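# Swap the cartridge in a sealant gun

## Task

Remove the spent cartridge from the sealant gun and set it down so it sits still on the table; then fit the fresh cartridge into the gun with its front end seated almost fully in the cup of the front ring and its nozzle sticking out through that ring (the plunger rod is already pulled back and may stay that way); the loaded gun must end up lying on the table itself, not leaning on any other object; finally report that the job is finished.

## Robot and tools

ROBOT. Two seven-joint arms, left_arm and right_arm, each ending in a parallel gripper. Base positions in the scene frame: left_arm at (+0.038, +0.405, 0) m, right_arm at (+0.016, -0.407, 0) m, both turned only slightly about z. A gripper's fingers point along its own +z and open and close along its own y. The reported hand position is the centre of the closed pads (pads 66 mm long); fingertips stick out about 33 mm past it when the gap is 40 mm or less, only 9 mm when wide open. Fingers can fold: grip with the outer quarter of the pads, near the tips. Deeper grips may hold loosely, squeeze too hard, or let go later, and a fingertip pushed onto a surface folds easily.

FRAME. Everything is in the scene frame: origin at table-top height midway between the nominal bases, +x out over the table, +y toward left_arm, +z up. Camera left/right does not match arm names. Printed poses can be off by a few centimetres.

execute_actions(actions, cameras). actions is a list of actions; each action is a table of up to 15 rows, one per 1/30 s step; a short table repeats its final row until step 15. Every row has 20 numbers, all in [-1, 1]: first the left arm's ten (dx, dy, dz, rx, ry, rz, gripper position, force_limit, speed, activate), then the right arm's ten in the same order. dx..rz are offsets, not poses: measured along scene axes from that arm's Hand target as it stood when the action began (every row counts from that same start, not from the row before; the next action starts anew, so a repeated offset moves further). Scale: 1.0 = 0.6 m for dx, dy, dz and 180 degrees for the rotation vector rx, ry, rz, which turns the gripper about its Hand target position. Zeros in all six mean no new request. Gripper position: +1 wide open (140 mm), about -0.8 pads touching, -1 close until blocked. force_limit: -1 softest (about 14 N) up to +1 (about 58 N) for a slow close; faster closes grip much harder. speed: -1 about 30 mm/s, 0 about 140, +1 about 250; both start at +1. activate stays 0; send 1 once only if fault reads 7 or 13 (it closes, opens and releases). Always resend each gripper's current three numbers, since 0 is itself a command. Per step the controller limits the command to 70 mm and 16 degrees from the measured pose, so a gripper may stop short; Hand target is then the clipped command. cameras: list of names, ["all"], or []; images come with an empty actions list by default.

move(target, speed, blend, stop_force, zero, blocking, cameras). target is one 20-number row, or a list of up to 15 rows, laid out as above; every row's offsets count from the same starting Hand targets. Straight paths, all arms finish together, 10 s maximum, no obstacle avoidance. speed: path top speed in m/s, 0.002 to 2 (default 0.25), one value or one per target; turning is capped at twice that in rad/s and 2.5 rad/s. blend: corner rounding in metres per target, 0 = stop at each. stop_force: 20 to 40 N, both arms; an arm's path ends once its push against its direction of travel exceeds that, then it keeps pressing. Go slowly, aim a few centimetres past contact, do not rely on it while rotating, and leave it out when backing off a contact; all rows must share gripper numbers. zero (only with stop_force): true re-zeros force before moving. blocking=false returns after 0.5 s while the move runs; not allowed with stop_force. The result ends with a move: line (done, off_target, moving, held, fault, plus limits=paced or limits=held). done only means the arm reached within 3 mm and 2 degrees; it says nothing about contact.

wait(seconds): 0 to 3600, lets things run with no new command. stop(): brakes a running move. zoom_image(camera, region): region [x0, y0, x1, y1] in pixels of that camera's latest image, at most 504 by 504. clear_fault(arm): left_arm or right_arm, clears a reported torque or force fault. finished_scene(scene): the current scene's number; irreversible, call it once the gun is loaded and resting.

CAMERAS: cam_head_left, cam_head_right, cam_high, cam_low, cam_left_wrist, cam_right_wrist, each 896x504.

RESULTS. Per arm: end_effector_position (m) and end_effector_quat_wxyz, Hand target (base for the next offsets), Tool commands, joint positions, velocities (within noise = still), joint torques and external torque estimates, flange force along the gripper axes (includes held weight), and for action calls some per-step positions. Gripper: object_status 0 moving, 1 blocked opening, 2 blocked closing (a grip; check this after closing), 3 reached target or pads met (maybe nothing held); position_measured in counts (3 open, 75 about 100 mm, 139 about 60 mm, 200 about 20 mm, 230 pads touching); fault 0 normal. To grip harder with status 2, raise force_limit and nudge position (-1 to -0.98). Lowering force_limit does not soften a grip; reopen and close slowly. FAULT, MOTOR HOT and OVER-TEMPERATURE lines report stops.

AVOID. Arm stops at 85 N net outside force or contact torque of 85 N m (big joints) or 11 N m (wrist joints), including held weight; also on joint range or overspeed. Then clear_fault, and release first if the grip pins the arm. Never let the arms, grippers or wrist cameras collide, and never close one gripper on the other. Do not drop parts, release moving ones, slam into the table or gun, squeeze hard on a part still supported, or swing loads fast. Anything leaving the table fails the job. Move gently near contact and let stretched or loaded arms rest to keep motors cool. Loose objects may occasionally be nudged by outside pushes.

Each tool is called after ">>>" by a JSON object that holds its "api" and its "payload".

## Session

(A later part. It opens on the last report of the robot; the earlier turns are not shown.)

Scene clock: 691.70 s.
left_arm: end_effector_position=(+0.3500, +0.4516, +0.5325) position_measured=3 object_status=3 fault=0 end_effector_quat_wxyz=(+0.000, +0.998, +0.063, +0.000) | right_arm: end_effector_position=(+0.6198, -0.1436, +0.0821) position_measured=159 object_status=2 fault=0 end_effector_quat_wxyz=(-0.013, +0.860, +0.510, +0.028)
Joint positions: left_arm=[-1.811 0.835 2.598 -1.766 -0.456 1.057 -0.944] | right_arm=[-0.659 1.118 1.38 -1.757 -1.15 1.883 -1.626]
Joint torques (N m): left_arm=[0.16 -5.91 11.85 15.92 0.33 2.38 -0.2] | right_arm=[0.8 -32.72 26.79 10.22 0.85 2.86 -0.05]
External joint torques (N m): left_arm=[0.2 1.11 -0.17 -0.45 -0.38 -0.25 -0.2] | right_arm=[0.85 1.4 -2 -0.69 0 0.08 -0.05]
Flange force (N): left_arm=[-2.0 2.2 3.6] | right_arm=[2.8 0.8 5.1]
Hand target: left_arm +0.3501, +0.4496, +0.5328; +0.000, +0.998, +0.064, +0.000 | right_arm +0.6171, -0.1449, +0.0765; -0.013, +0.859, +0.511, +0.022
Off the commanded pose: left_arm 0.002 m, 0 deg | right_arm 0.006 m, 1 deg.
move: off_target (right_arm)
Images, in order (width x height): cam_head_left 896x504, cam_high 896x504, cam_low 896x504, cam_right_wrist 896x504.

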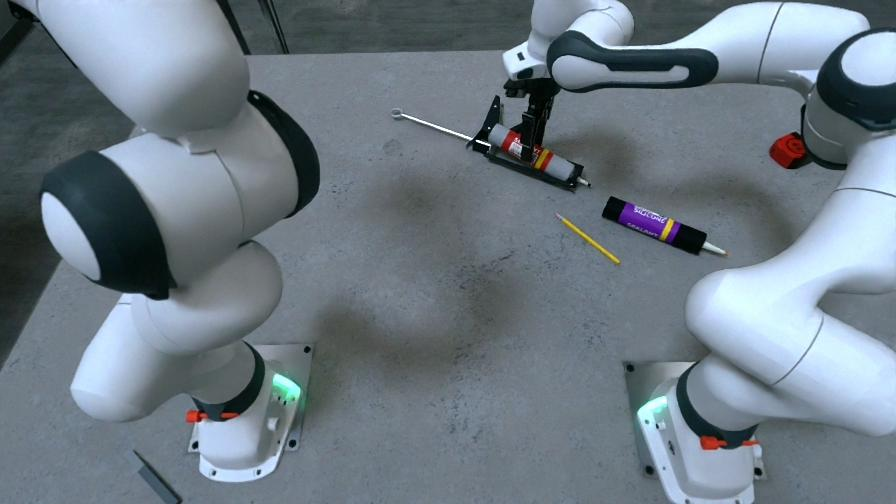

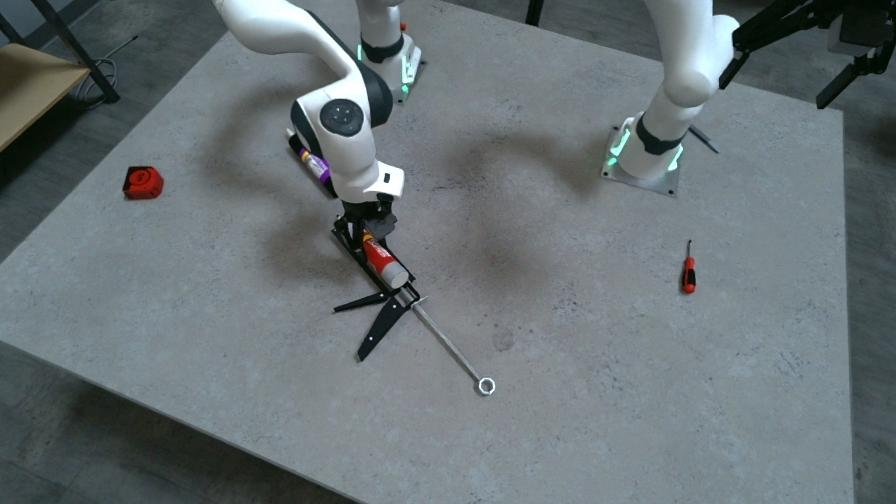

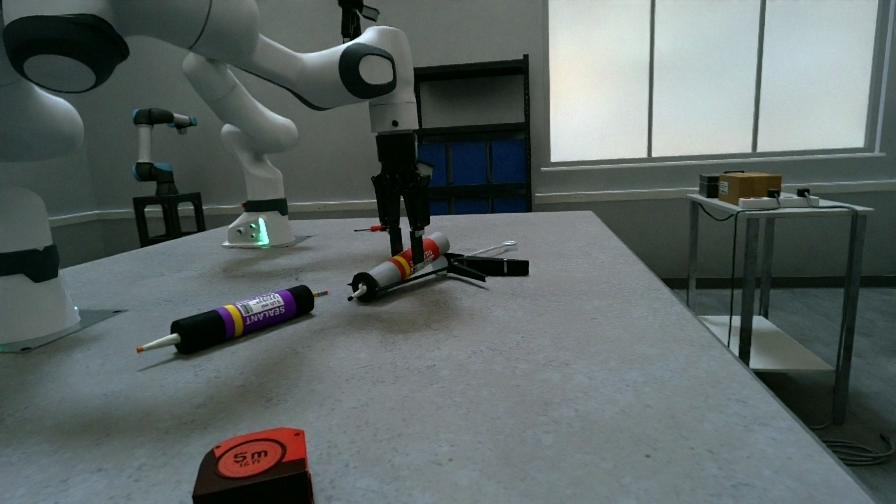

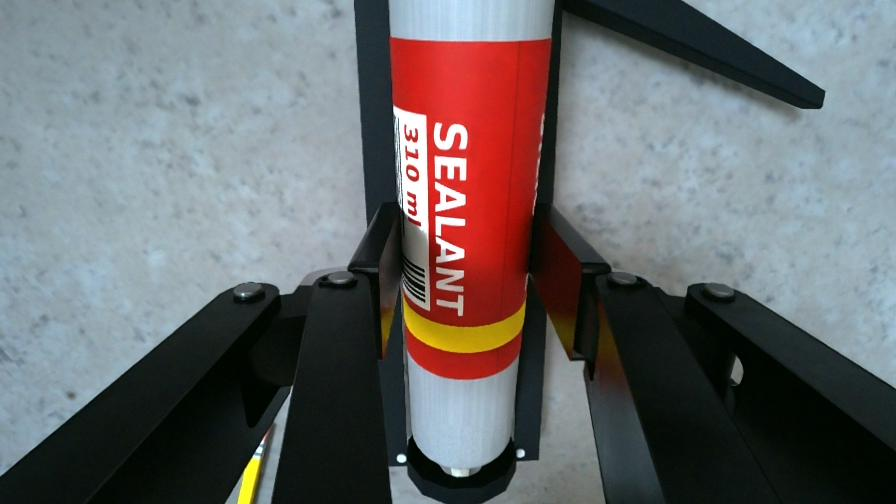

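>>> {"api": "move", "payload": {"target": [[0,0,0,0,0,0,1,1,1,0, 0.004,0.002,0.0165,0,0,0,-1,-0.3,-1,0],[0,0,0,0,0,0,1,1,1,0, -0.001,-0.0085,0.0165,0,0,0,-1,-0.3,-1,0]], "speed": 0.03, "cameras": ["cam_low","cam_right_wrist","cam_head_left","cam_high"]}}

>>> {"api": "zoom_image", "payload": {"camera": "cam_low", "region": [345, 235, 465, 305]}}

>>> {"api": "zoom_image", "payload": {"camera": "cam_head_left", "region": [540, 140, 600, 200]}}

>>> {"api": "zoom_image", "payload": {"camera": "cam_high", "region": [370, 240, 430, 300]}}

>>> {"api": "zoom_image", "payload": {"camera": "cam_head_left", "region": [460, 90, 560, 180]}}

Scene clock: 702.90 s.
left_arm: end_effector_position=(+0.3500, +0.4516, +0.5325) position_measured=3 object_status=3 fault=0 end_effector_quat_wxyz=(+0.000, +0.998, +0.063, +0.000) | right_arm: end_effector_position=(+0.6158, -0.1505, +0.0836) position_measured=159 object_status=2 fault=0 end_effector_quat_wxyz=(-0.014, +0.861, +0.508, +0.021)
Joint positions: left_arm=[-1.811 0.835 2.598 -1.766 -0.456 1.057 -0.944] | right_arm=[-0.674 1.118 1.389 -1.763 -1.141 1.866 -1.63]
Joint velocities: left_arm=[within noise] | right_arm=[-0.001 0 0.005 -0.006 0.001 -0.002 0.001]
Joint torques (N m): left_arm=[0.19 -5.91 11.89 15.89 0.33 2.39 -0.13] | right_arm=[-0.83 -36.48 33.1 11.42 0.98 3.12 -0.14]
External joint torques (N m): left_arm=[0.19 1.15 -0.19 -0.5 -0.38 -0.25 -0.13] | right_arm=[-0.69 -2.74 4.43 0.5 0.11 0.38 -0.14]
Flange force (N): left_arm=[-2.3 2.1 4.0] | right_arm=[-6.0 -3.5 -9.5]
Hand target: left_arm +0.3501, +0.4496, +0.5328; +0.000, +0.998, +0.064, +0.000 | right_arm +0.6165, -0.1500, +0.0864; -0.013, +0.859, +0.511, +0.022
Off the commanded pose: left_arm 0.002 m, 0 deg | right_arm 0.003 m, 0 deg.
move: done
Images, in order (width x height): cam_head_left 896x504, cam_high 896x504, cam_low 896x504, cam_right_wrist 896x504.

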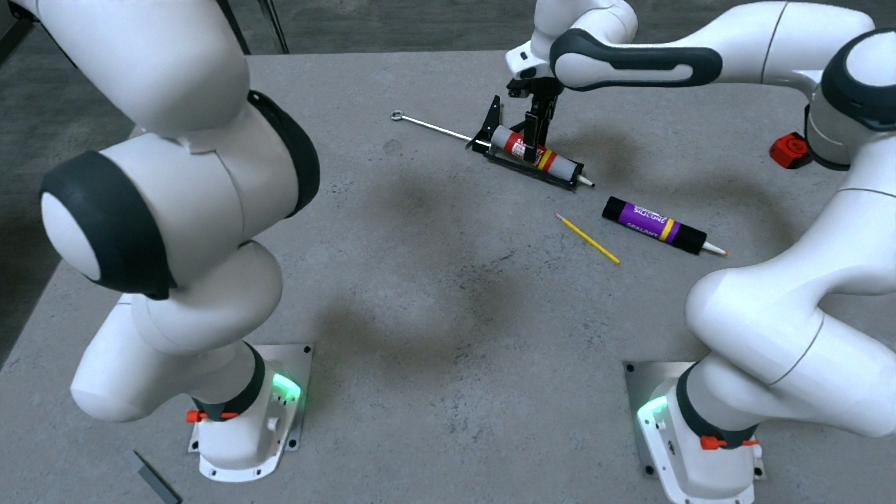

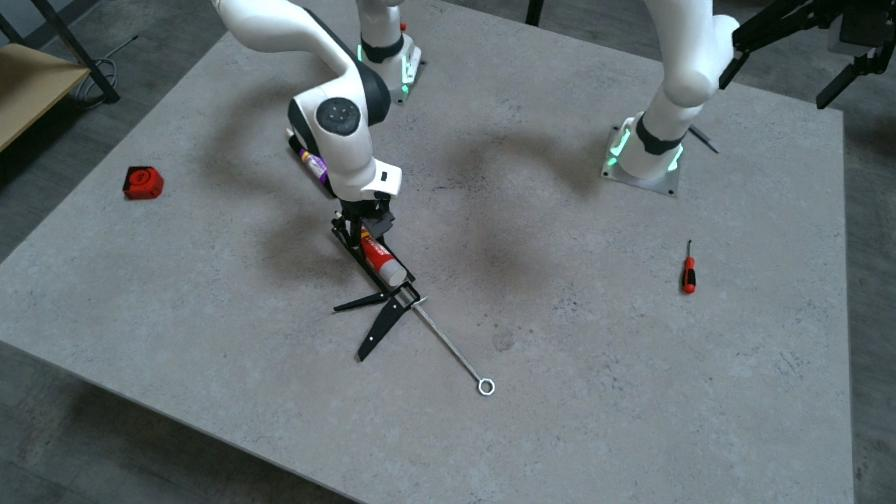

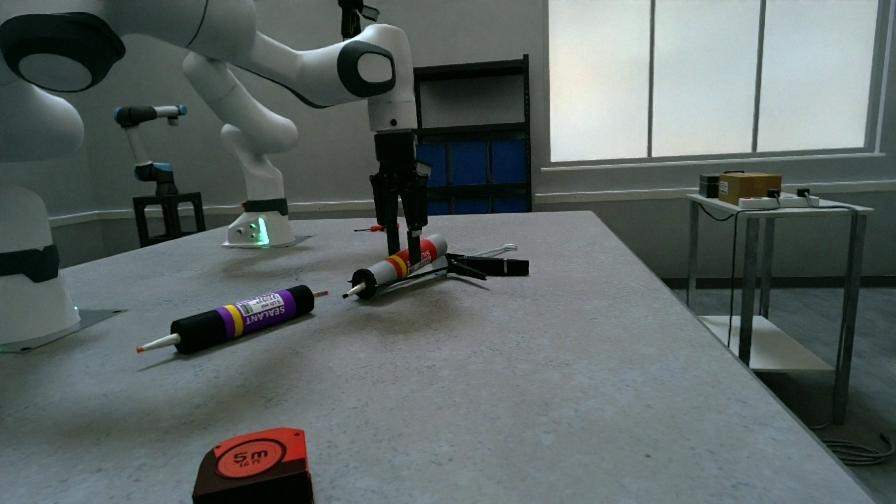

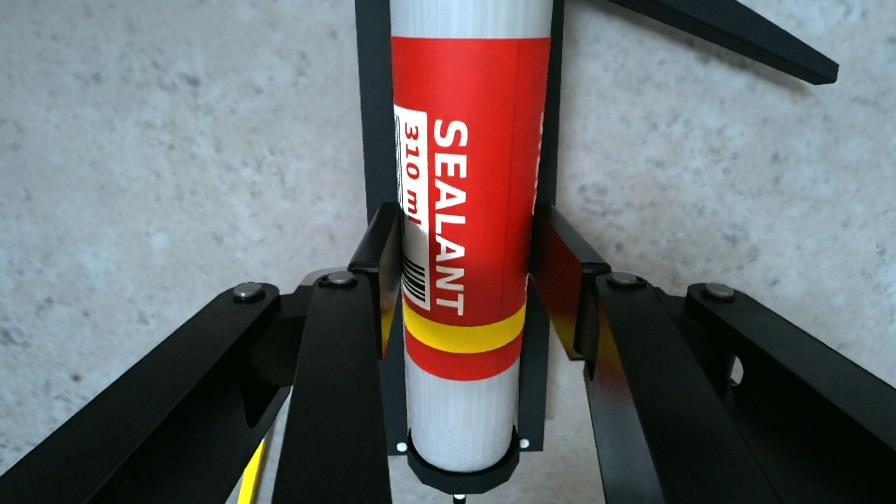

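Scaled by 4.200 from the camera's image (finer frame: 1280x720).

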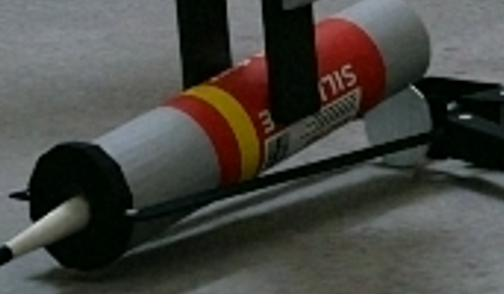

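Scaled by 8.400 from the camera's image (finer frame: 1280x720).

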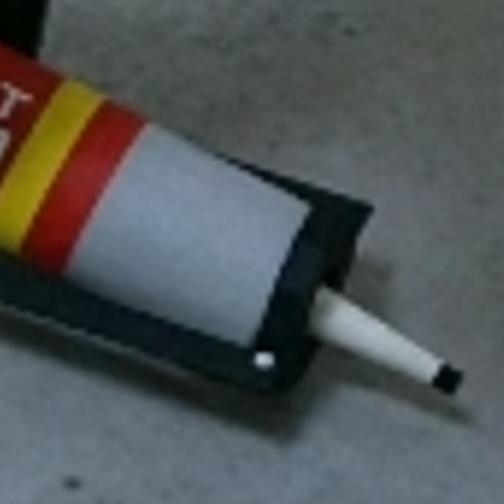

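Scaled by 8.400 from the camera's image (finer frame: 1280x720).

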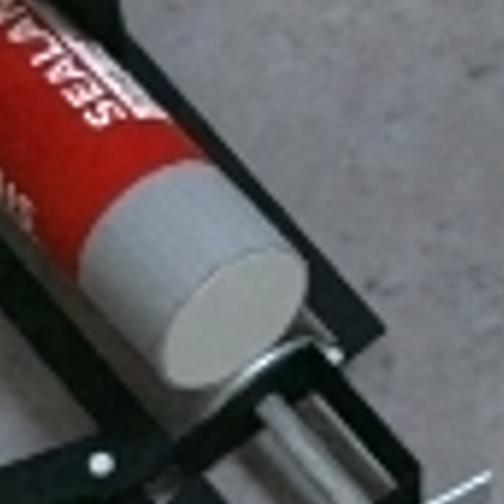

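Scaled by 5.040 from the camera's image (finer frame: 1280x720).

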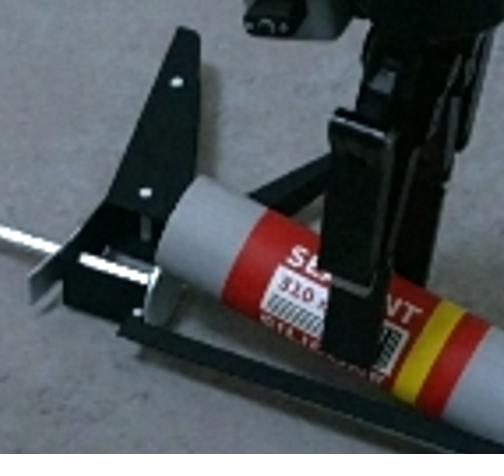

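>>> {"api": "move", "payload": {"target": [0,0,0,0,0,0,1,1,1,0, 0.0004,0.0008,-0.0125,-0.0195,0.0106,0,-1,-0.3,-1,0], "speed": 0.03, "cameras": ["cam_low","cam_right_wrist","cam_head_left","cam_high"]}}

>>> {"api": "zoom_image", "payload": {"camera": "cam_low", "region": [345, 235, 465, 305]}}

>>> {"api": "zoom_image", "payload": {"camera": "cam_head_left", "region": [540, 140, 600, 200]}}

>>> {"api": "zoom_image", "payload": {"camera": "cam_high", "region": [370, 240, 430, 300]}}

>>> {"api": "zoom_image", "payload": {"camera": "cam_head_left", "region": [460, 90, 560, 180]}}

Scene clock: 717.33 s.
left_arm: end_effector_position=(+0.3500, +0.4516, +0.5325) position_measured=3 object_status=3 fault=0 end_effector_quat_wxyz=(+0.000, +0.998, +0.063, +0.000) | right_arm: end_effector_position=(+0.6166, -0.1503, +0.0774) position_measured=159 object_status=2 fault=0 end_effector_quat_wxyz=(+0.005, +0.861, +0.509, -0.007)
Joint positions: left_arm=[-1.811 0.835 2.598 -1.766 -0.456 1.057 -0.944] | right_arm=[-0.598 1.118 1.358 -1.69 -1.135 1.796 -1.634]
Joint velocities: left_arm=[within noise] | right_arm=[0 0 0.001 0.001 0.001 -0.004 0]
Joint torques (N m): left_arm=[0.21 -5.94 11.87 15.98 0.32 2.39 -0.2] | right_arm=[0.06 -38.34 31.9 12.81 1.34 2.78 -0.21]
External joint torques (N m): left_arm=[0.18 1.26 -0.17 -0.31 -0.39 -0.24 -0.2] | right_arm=[-0.08 -2.41 3.39 1.75 0.48 0.19 -0.21]
Flange force (N): left_arm=[-2.1 2.4 3.4] | right_arm=[1.0 1.4 -8.2]
Hand target: left_arm +0.3501, +0.4496, +0.5328; +0.000, +0.998, +0.064, +0.000 | right_arm +0.6167, -0.1495, +0.0789; +0.005, +0.859, +0.511, -0.008
Off the commanded pose: left_arm 0.002 m, 0 deg | right_arm 0.002 m, 0 deg.
move: done
Images, in order (width x height): cam_head_left 896x504, cam_high 896x504, cam_low 896x504, cam_right_wrist 896x504.

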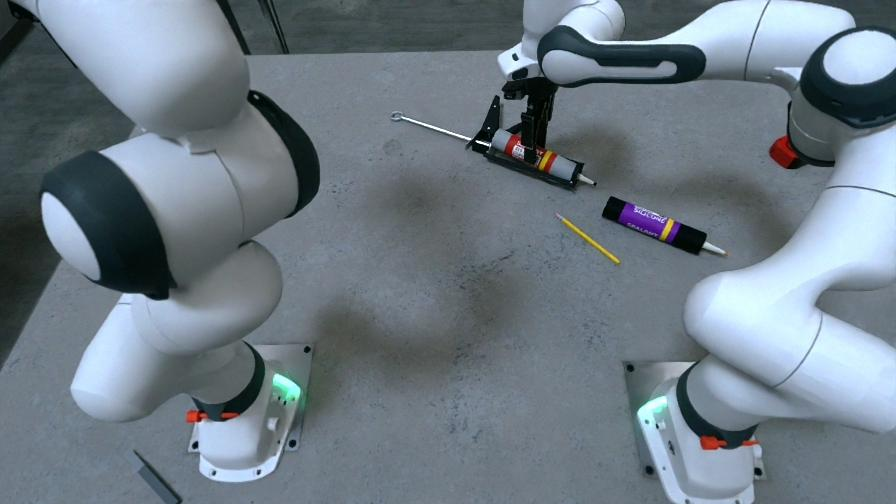

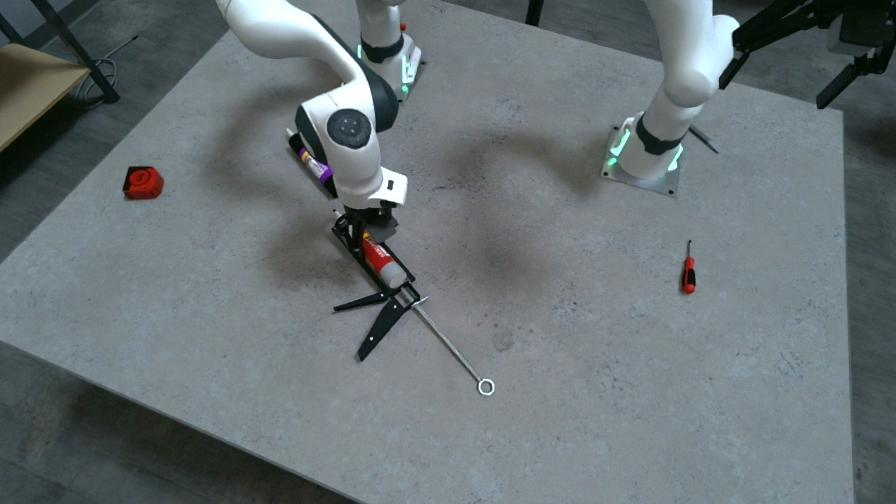

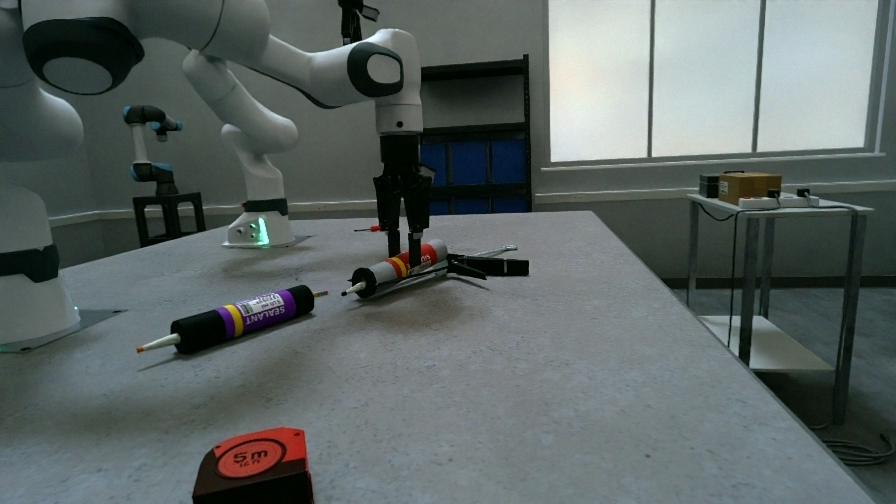

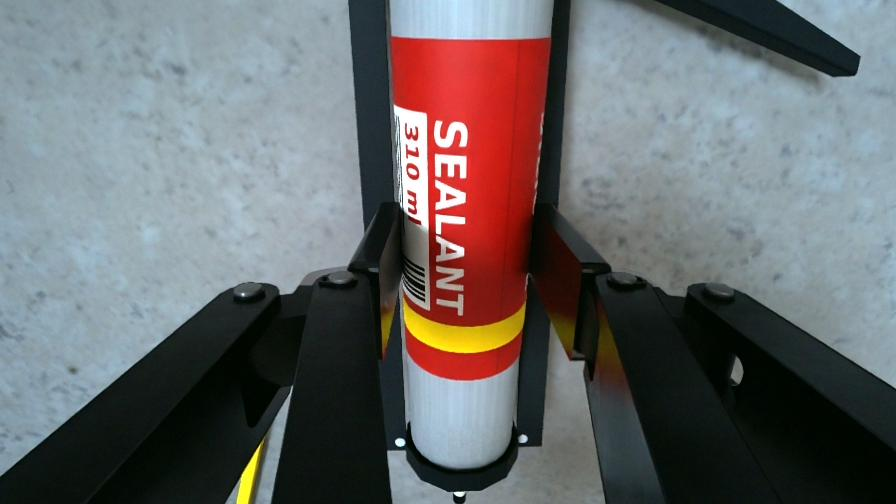

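Scaled by 4.200 from the camera's image (finer frame: 1280x720).

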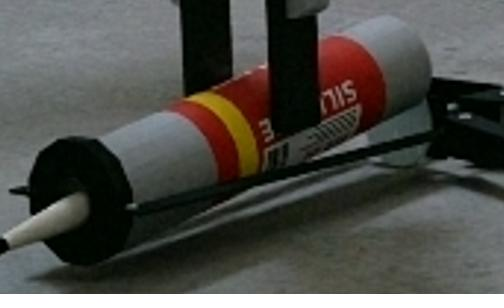

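Scaled by 8.400 from the camera's image (finer frame: 1280x720).

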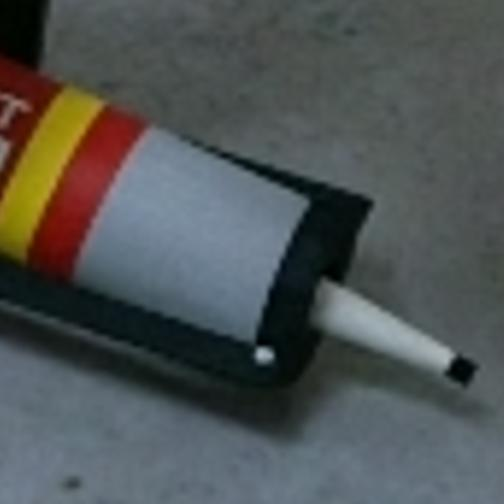

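Scaled by 8.400 from the camera's image (finer frame: 1280x720).

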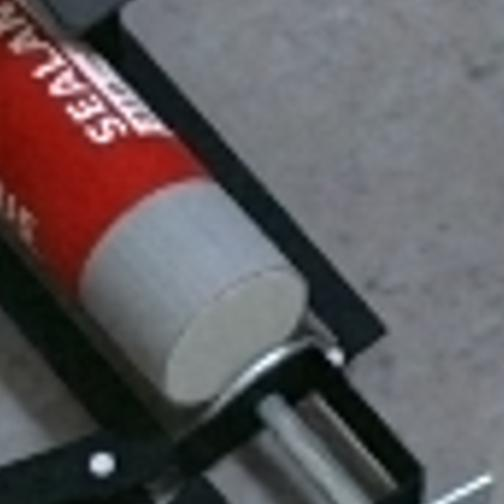

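Scaled by 5.040 from the camera's image (finer frame: 1280x720).

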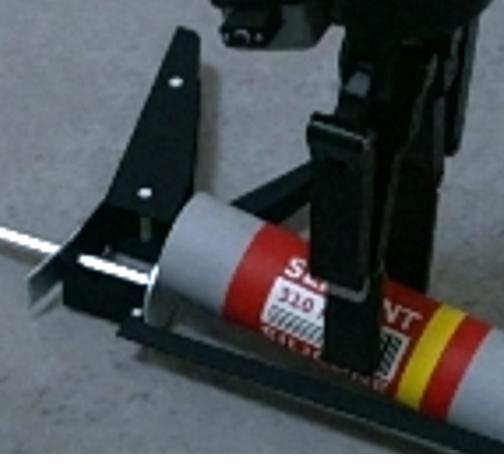

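>>> {"api": "move", "payload": {"target": [0,0,0,0,0,0,1,1,1,0, 0.001,0.0018,-0.013,-0.0195,0.0106,0,-1,-0.3,-1,0], "speed": 0.03, "cameras": ["cam_low","cam_right_wrist","cam_head_left","cam_high"]}}

>>> {"api": "zoom_image", "payload": {"camera": "cam_low", "region": [345, 235, 465, 305]}}

>>> {"api": "zoom_image", "payload": {"camera": "cam_head_left", "region": [540, 140, 600, 200]}}

>>> {"api": "zoom_image", "payload": {"camera": "cam_high", "region": [370, 240, 430, 300]}}

>>> {"api": "zoom_image", "payload": {"camera": "cam_head_left", "region": [460, 90, 560, 180]}}

Scene clock: 724.80 s.
left_arm: end_effector_position=(+0.3500, +0.4516, +0.5325) position_measured=3 object_status=3 fault=0 end_effector_quat_wxyz=(+0.000, +0.998, +0.063, +0.000) | right_arm: end_effector_position=(+0.6173, -0.1492, +0.0695) position_measured=159 object_status=2 fault=0 end_effector_quat_wxyz=(+0.023, +0.860, +0.508, -0.037)
Joint positions: left_arm=[-1.811 0.835 2.598 -1.766 -0.456 1.057 -0.944] | right_arm=[-0.513 1.123 1.319 -1.606 -1.126 1.725 -1.643]
Joint velocities: left_arm=[within noise] | right_arm=[0 0 0 0.001 0.001 -0.004 -0.001]
Joint torques (N m): left_arm=[0.22 -5.91 11.82 15.93 0.32 2.39 -0.19] | right_arm=[0.08 -40.8 31.26 13.11 1.32 2.59 -0.14]
External joint torques (N m): left_arm=[0.3 1.04 -0.24 -0.54 -0.39 -0.25 -0.19] | right_arm=[0.05 -2.39 3.33 1.78 0.47 0.19 -0.13]
Flange force (N): left_arm=[-1.8 2.1 3.8] | right_arm=[1.2 1.5 -7.8]
Hand target: left_arm +0.3501, +0.4496, +0.5328; +0.000, +0.998, +0.064, +0.000 | right_arm +0.6173, -0.1484, +0.0711; +0.022, +0.858, +0.511, -0.038
Off the commanded pose: left_arm 0.002 m, 0 deg | right_arm 0.002 m, 0 deg.
move: done
Images, in order (width x height): cam_head_left 896x504, cam_high 896x504, cam_low 896x504, cam_right_wrist 896x504.

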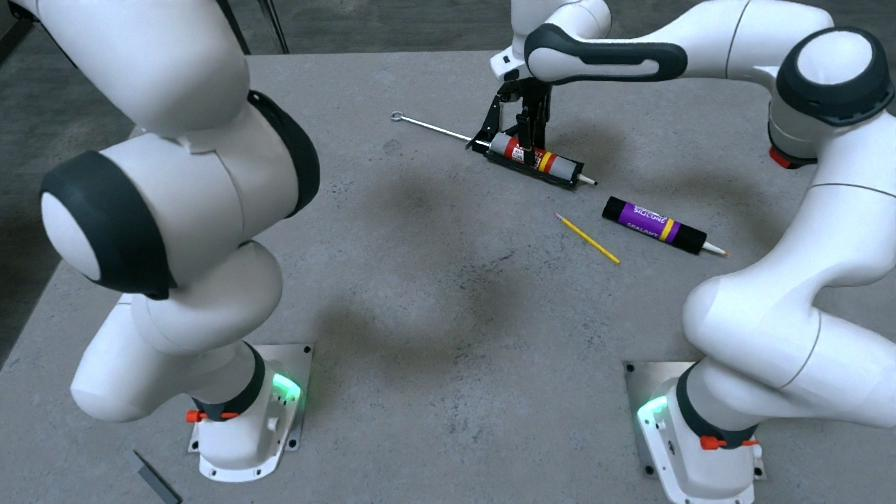

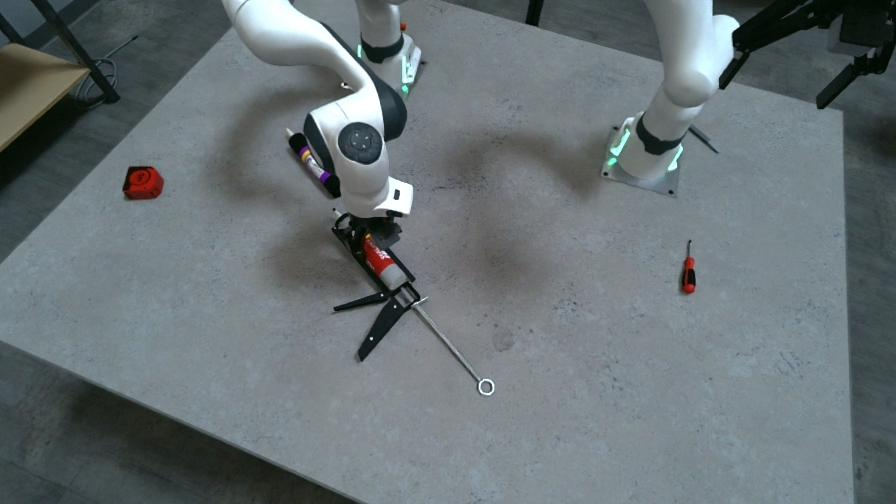

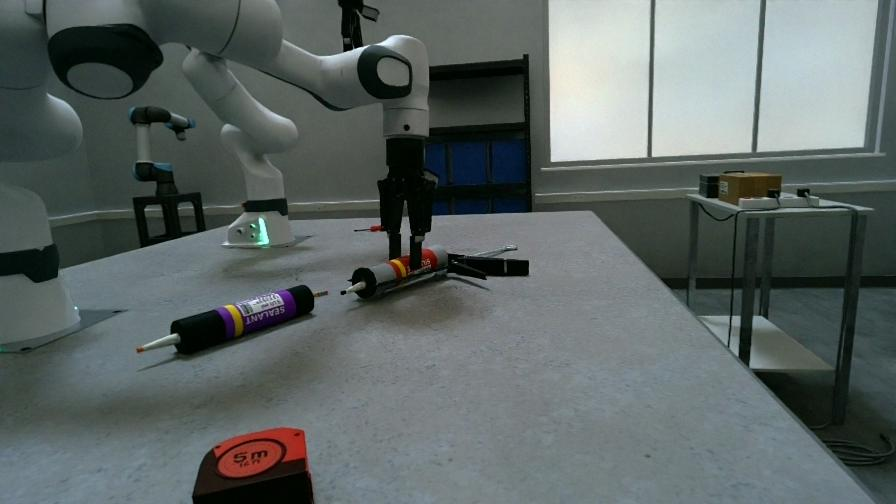

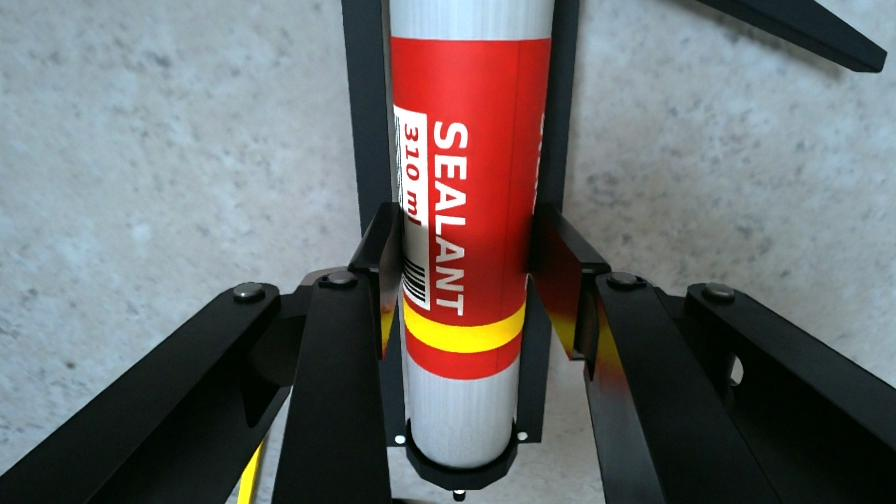

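Scaled by 4.200 from the camera's image (finer frame: 1280x720).

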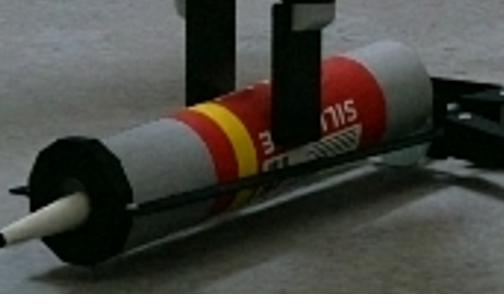

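Scaled by 8.400 from the camera's image (finer frame: 1280x720).

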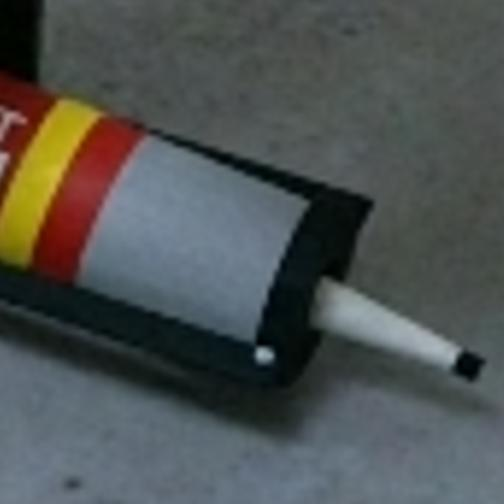

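Scaled by 8.400 from the camera's image (finer frame: 1280x720).

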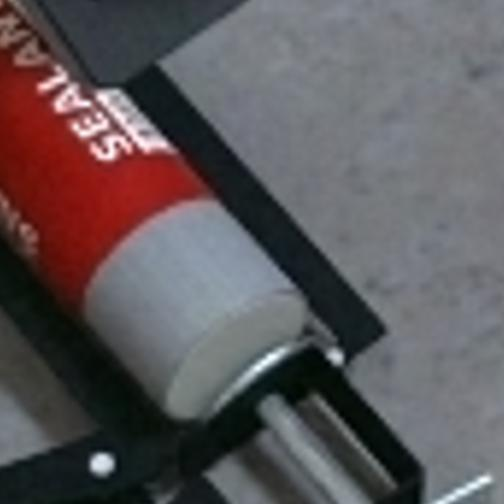

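Scaled by 5.040 from the camera's image (finer frame: 1280x720).

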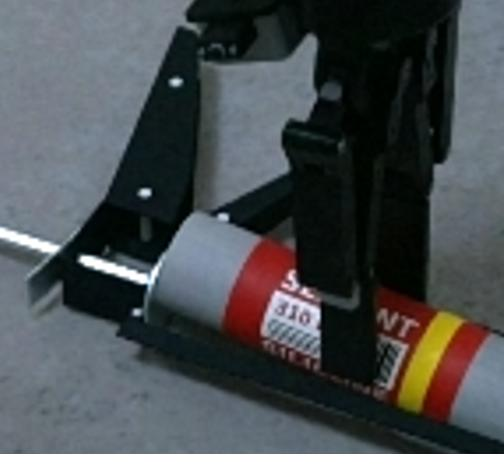

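>>> {"api": "move", "payload": {"target": [0,0,0,0,0,0,1,1,1,0, 0.0008,0.0014,-0.012,-0.0146,0.008,0,-1,-0.3,-1,0], "speed": 0.03, "cameras": ["cam_low","cam_right_wrist","cam_head_left","cam_high"]}}

>>> {"api": "zoom_image", "payload": {"camera": "cam_low", "region": [345, 235, 465, 305]}}

>>> {"api": "zoom_image", "payload": {"camera": "cam_head_left", "region": [460, 90, 600, 200]}}

>>> {"api": "zoom_image", "payload": {"camera": "cam_high", "region": [370, 240, 430, 300]}}

Scene clock: 734.30 s.
left_arm: end_effector_position=(+0.3500, +0.4516, +0.5325) position_measured=3 object_status=3 fault=0 end_effector_quat_wxyz=(+0.000, +0.998, +0.063, +0.000) | right_arm: end_effector_position=(+0.6182, -0.1469, +0.0627) position_measured=159 object_status=2 fault=0 end_effector_quat_wxyz=(+0.036, +0.859, +0.508, -0.058)
Joint positions: left_arm=[-1.811 0.835 2.598 -1.766 -0.456 1.057 -0.944] | right_arm=[-0.445 1.133 1.288 -1.537 -1.123 1.676 -1.651]
Joint torques (N m): left_arm=[0.14 -6 11.84 15.96 0.32 2.39 -0.18] | right_arm=[0.13 -42.76 30.1 13.15 1.2 1.98 -0.18]
External joint torques (N m): left_arm=[0.19 1.04 -0.2 -0.43 -0.38 -0.24 -0.18] | right_arm=[0.07 -2.59 2.82 1.76 0.36 -0.27 -0.17]
Flange force (N): left_arm=[-1.9 2.1 3.4] | right_arm=[1.8 2.1 -7.8]
Hand target: left_arm +0.3501, +0.4496, +0.5328; +0.000, +0.998, +0.064, +0.000 | right_arm +0.6178, -0.1476, +0.0639; +0.036, +0.857, +0.510, -0.060
Off the commanded pose: left_arm 0.002 m, 0 deg | right_arm 0.001 m, 0 deg.
move: done
Images, in order (width x height): cam_head_left 896x504, cam_high 896x504, cam_low 896x504, cam_right_wrist 896x504.

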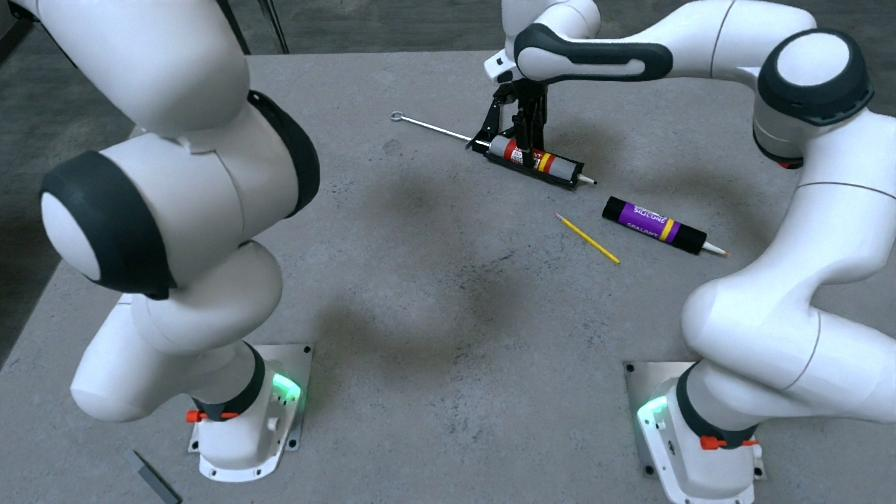

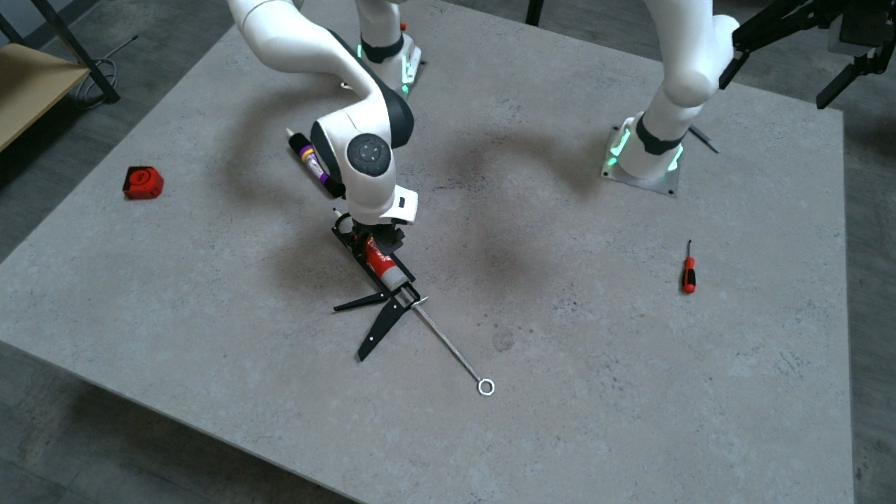

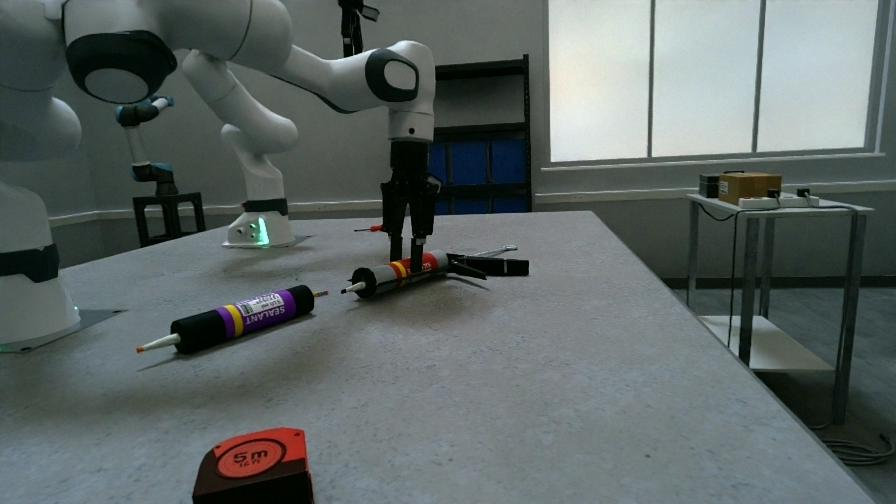

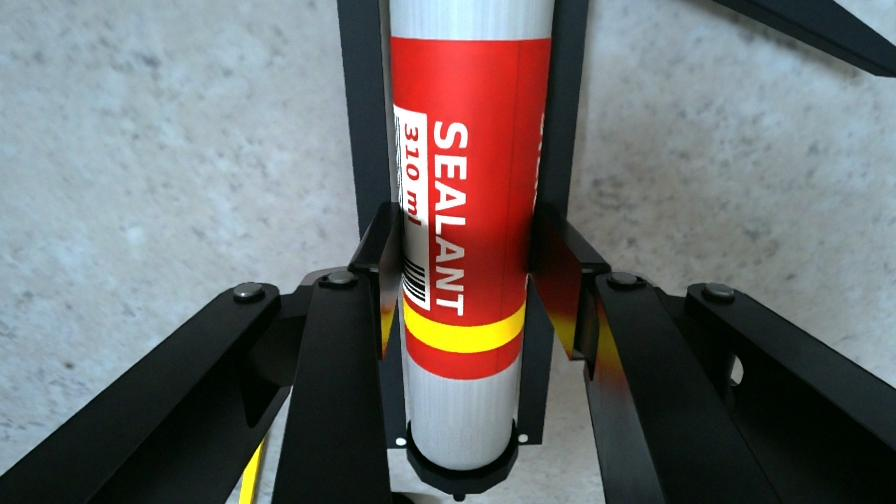

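Scaled by 4.200 from the camera's image (finer frame: 1280x720).

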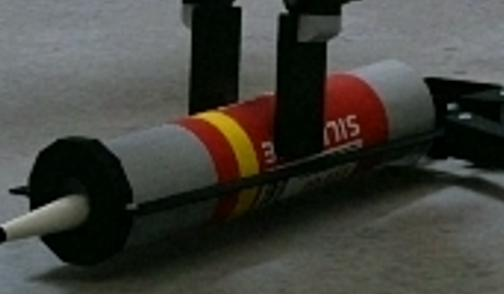

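Scaled by 3.600 from the camera's image (finer frame: 1280x720).

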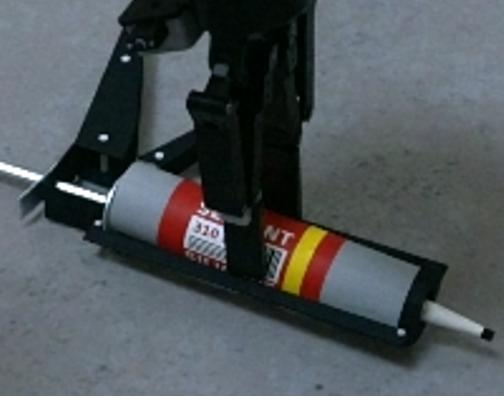

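Scaled by 8.400 from the camera's image (finer frame: 1280x720).

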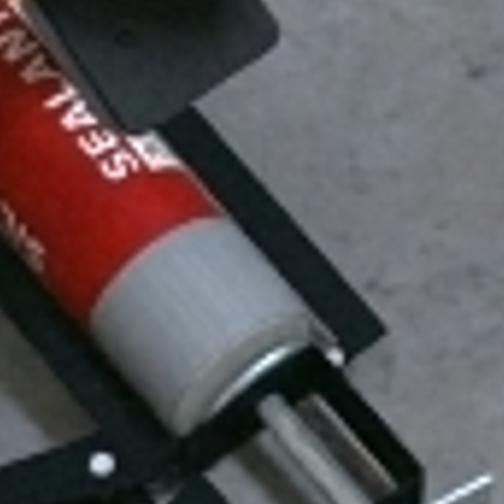

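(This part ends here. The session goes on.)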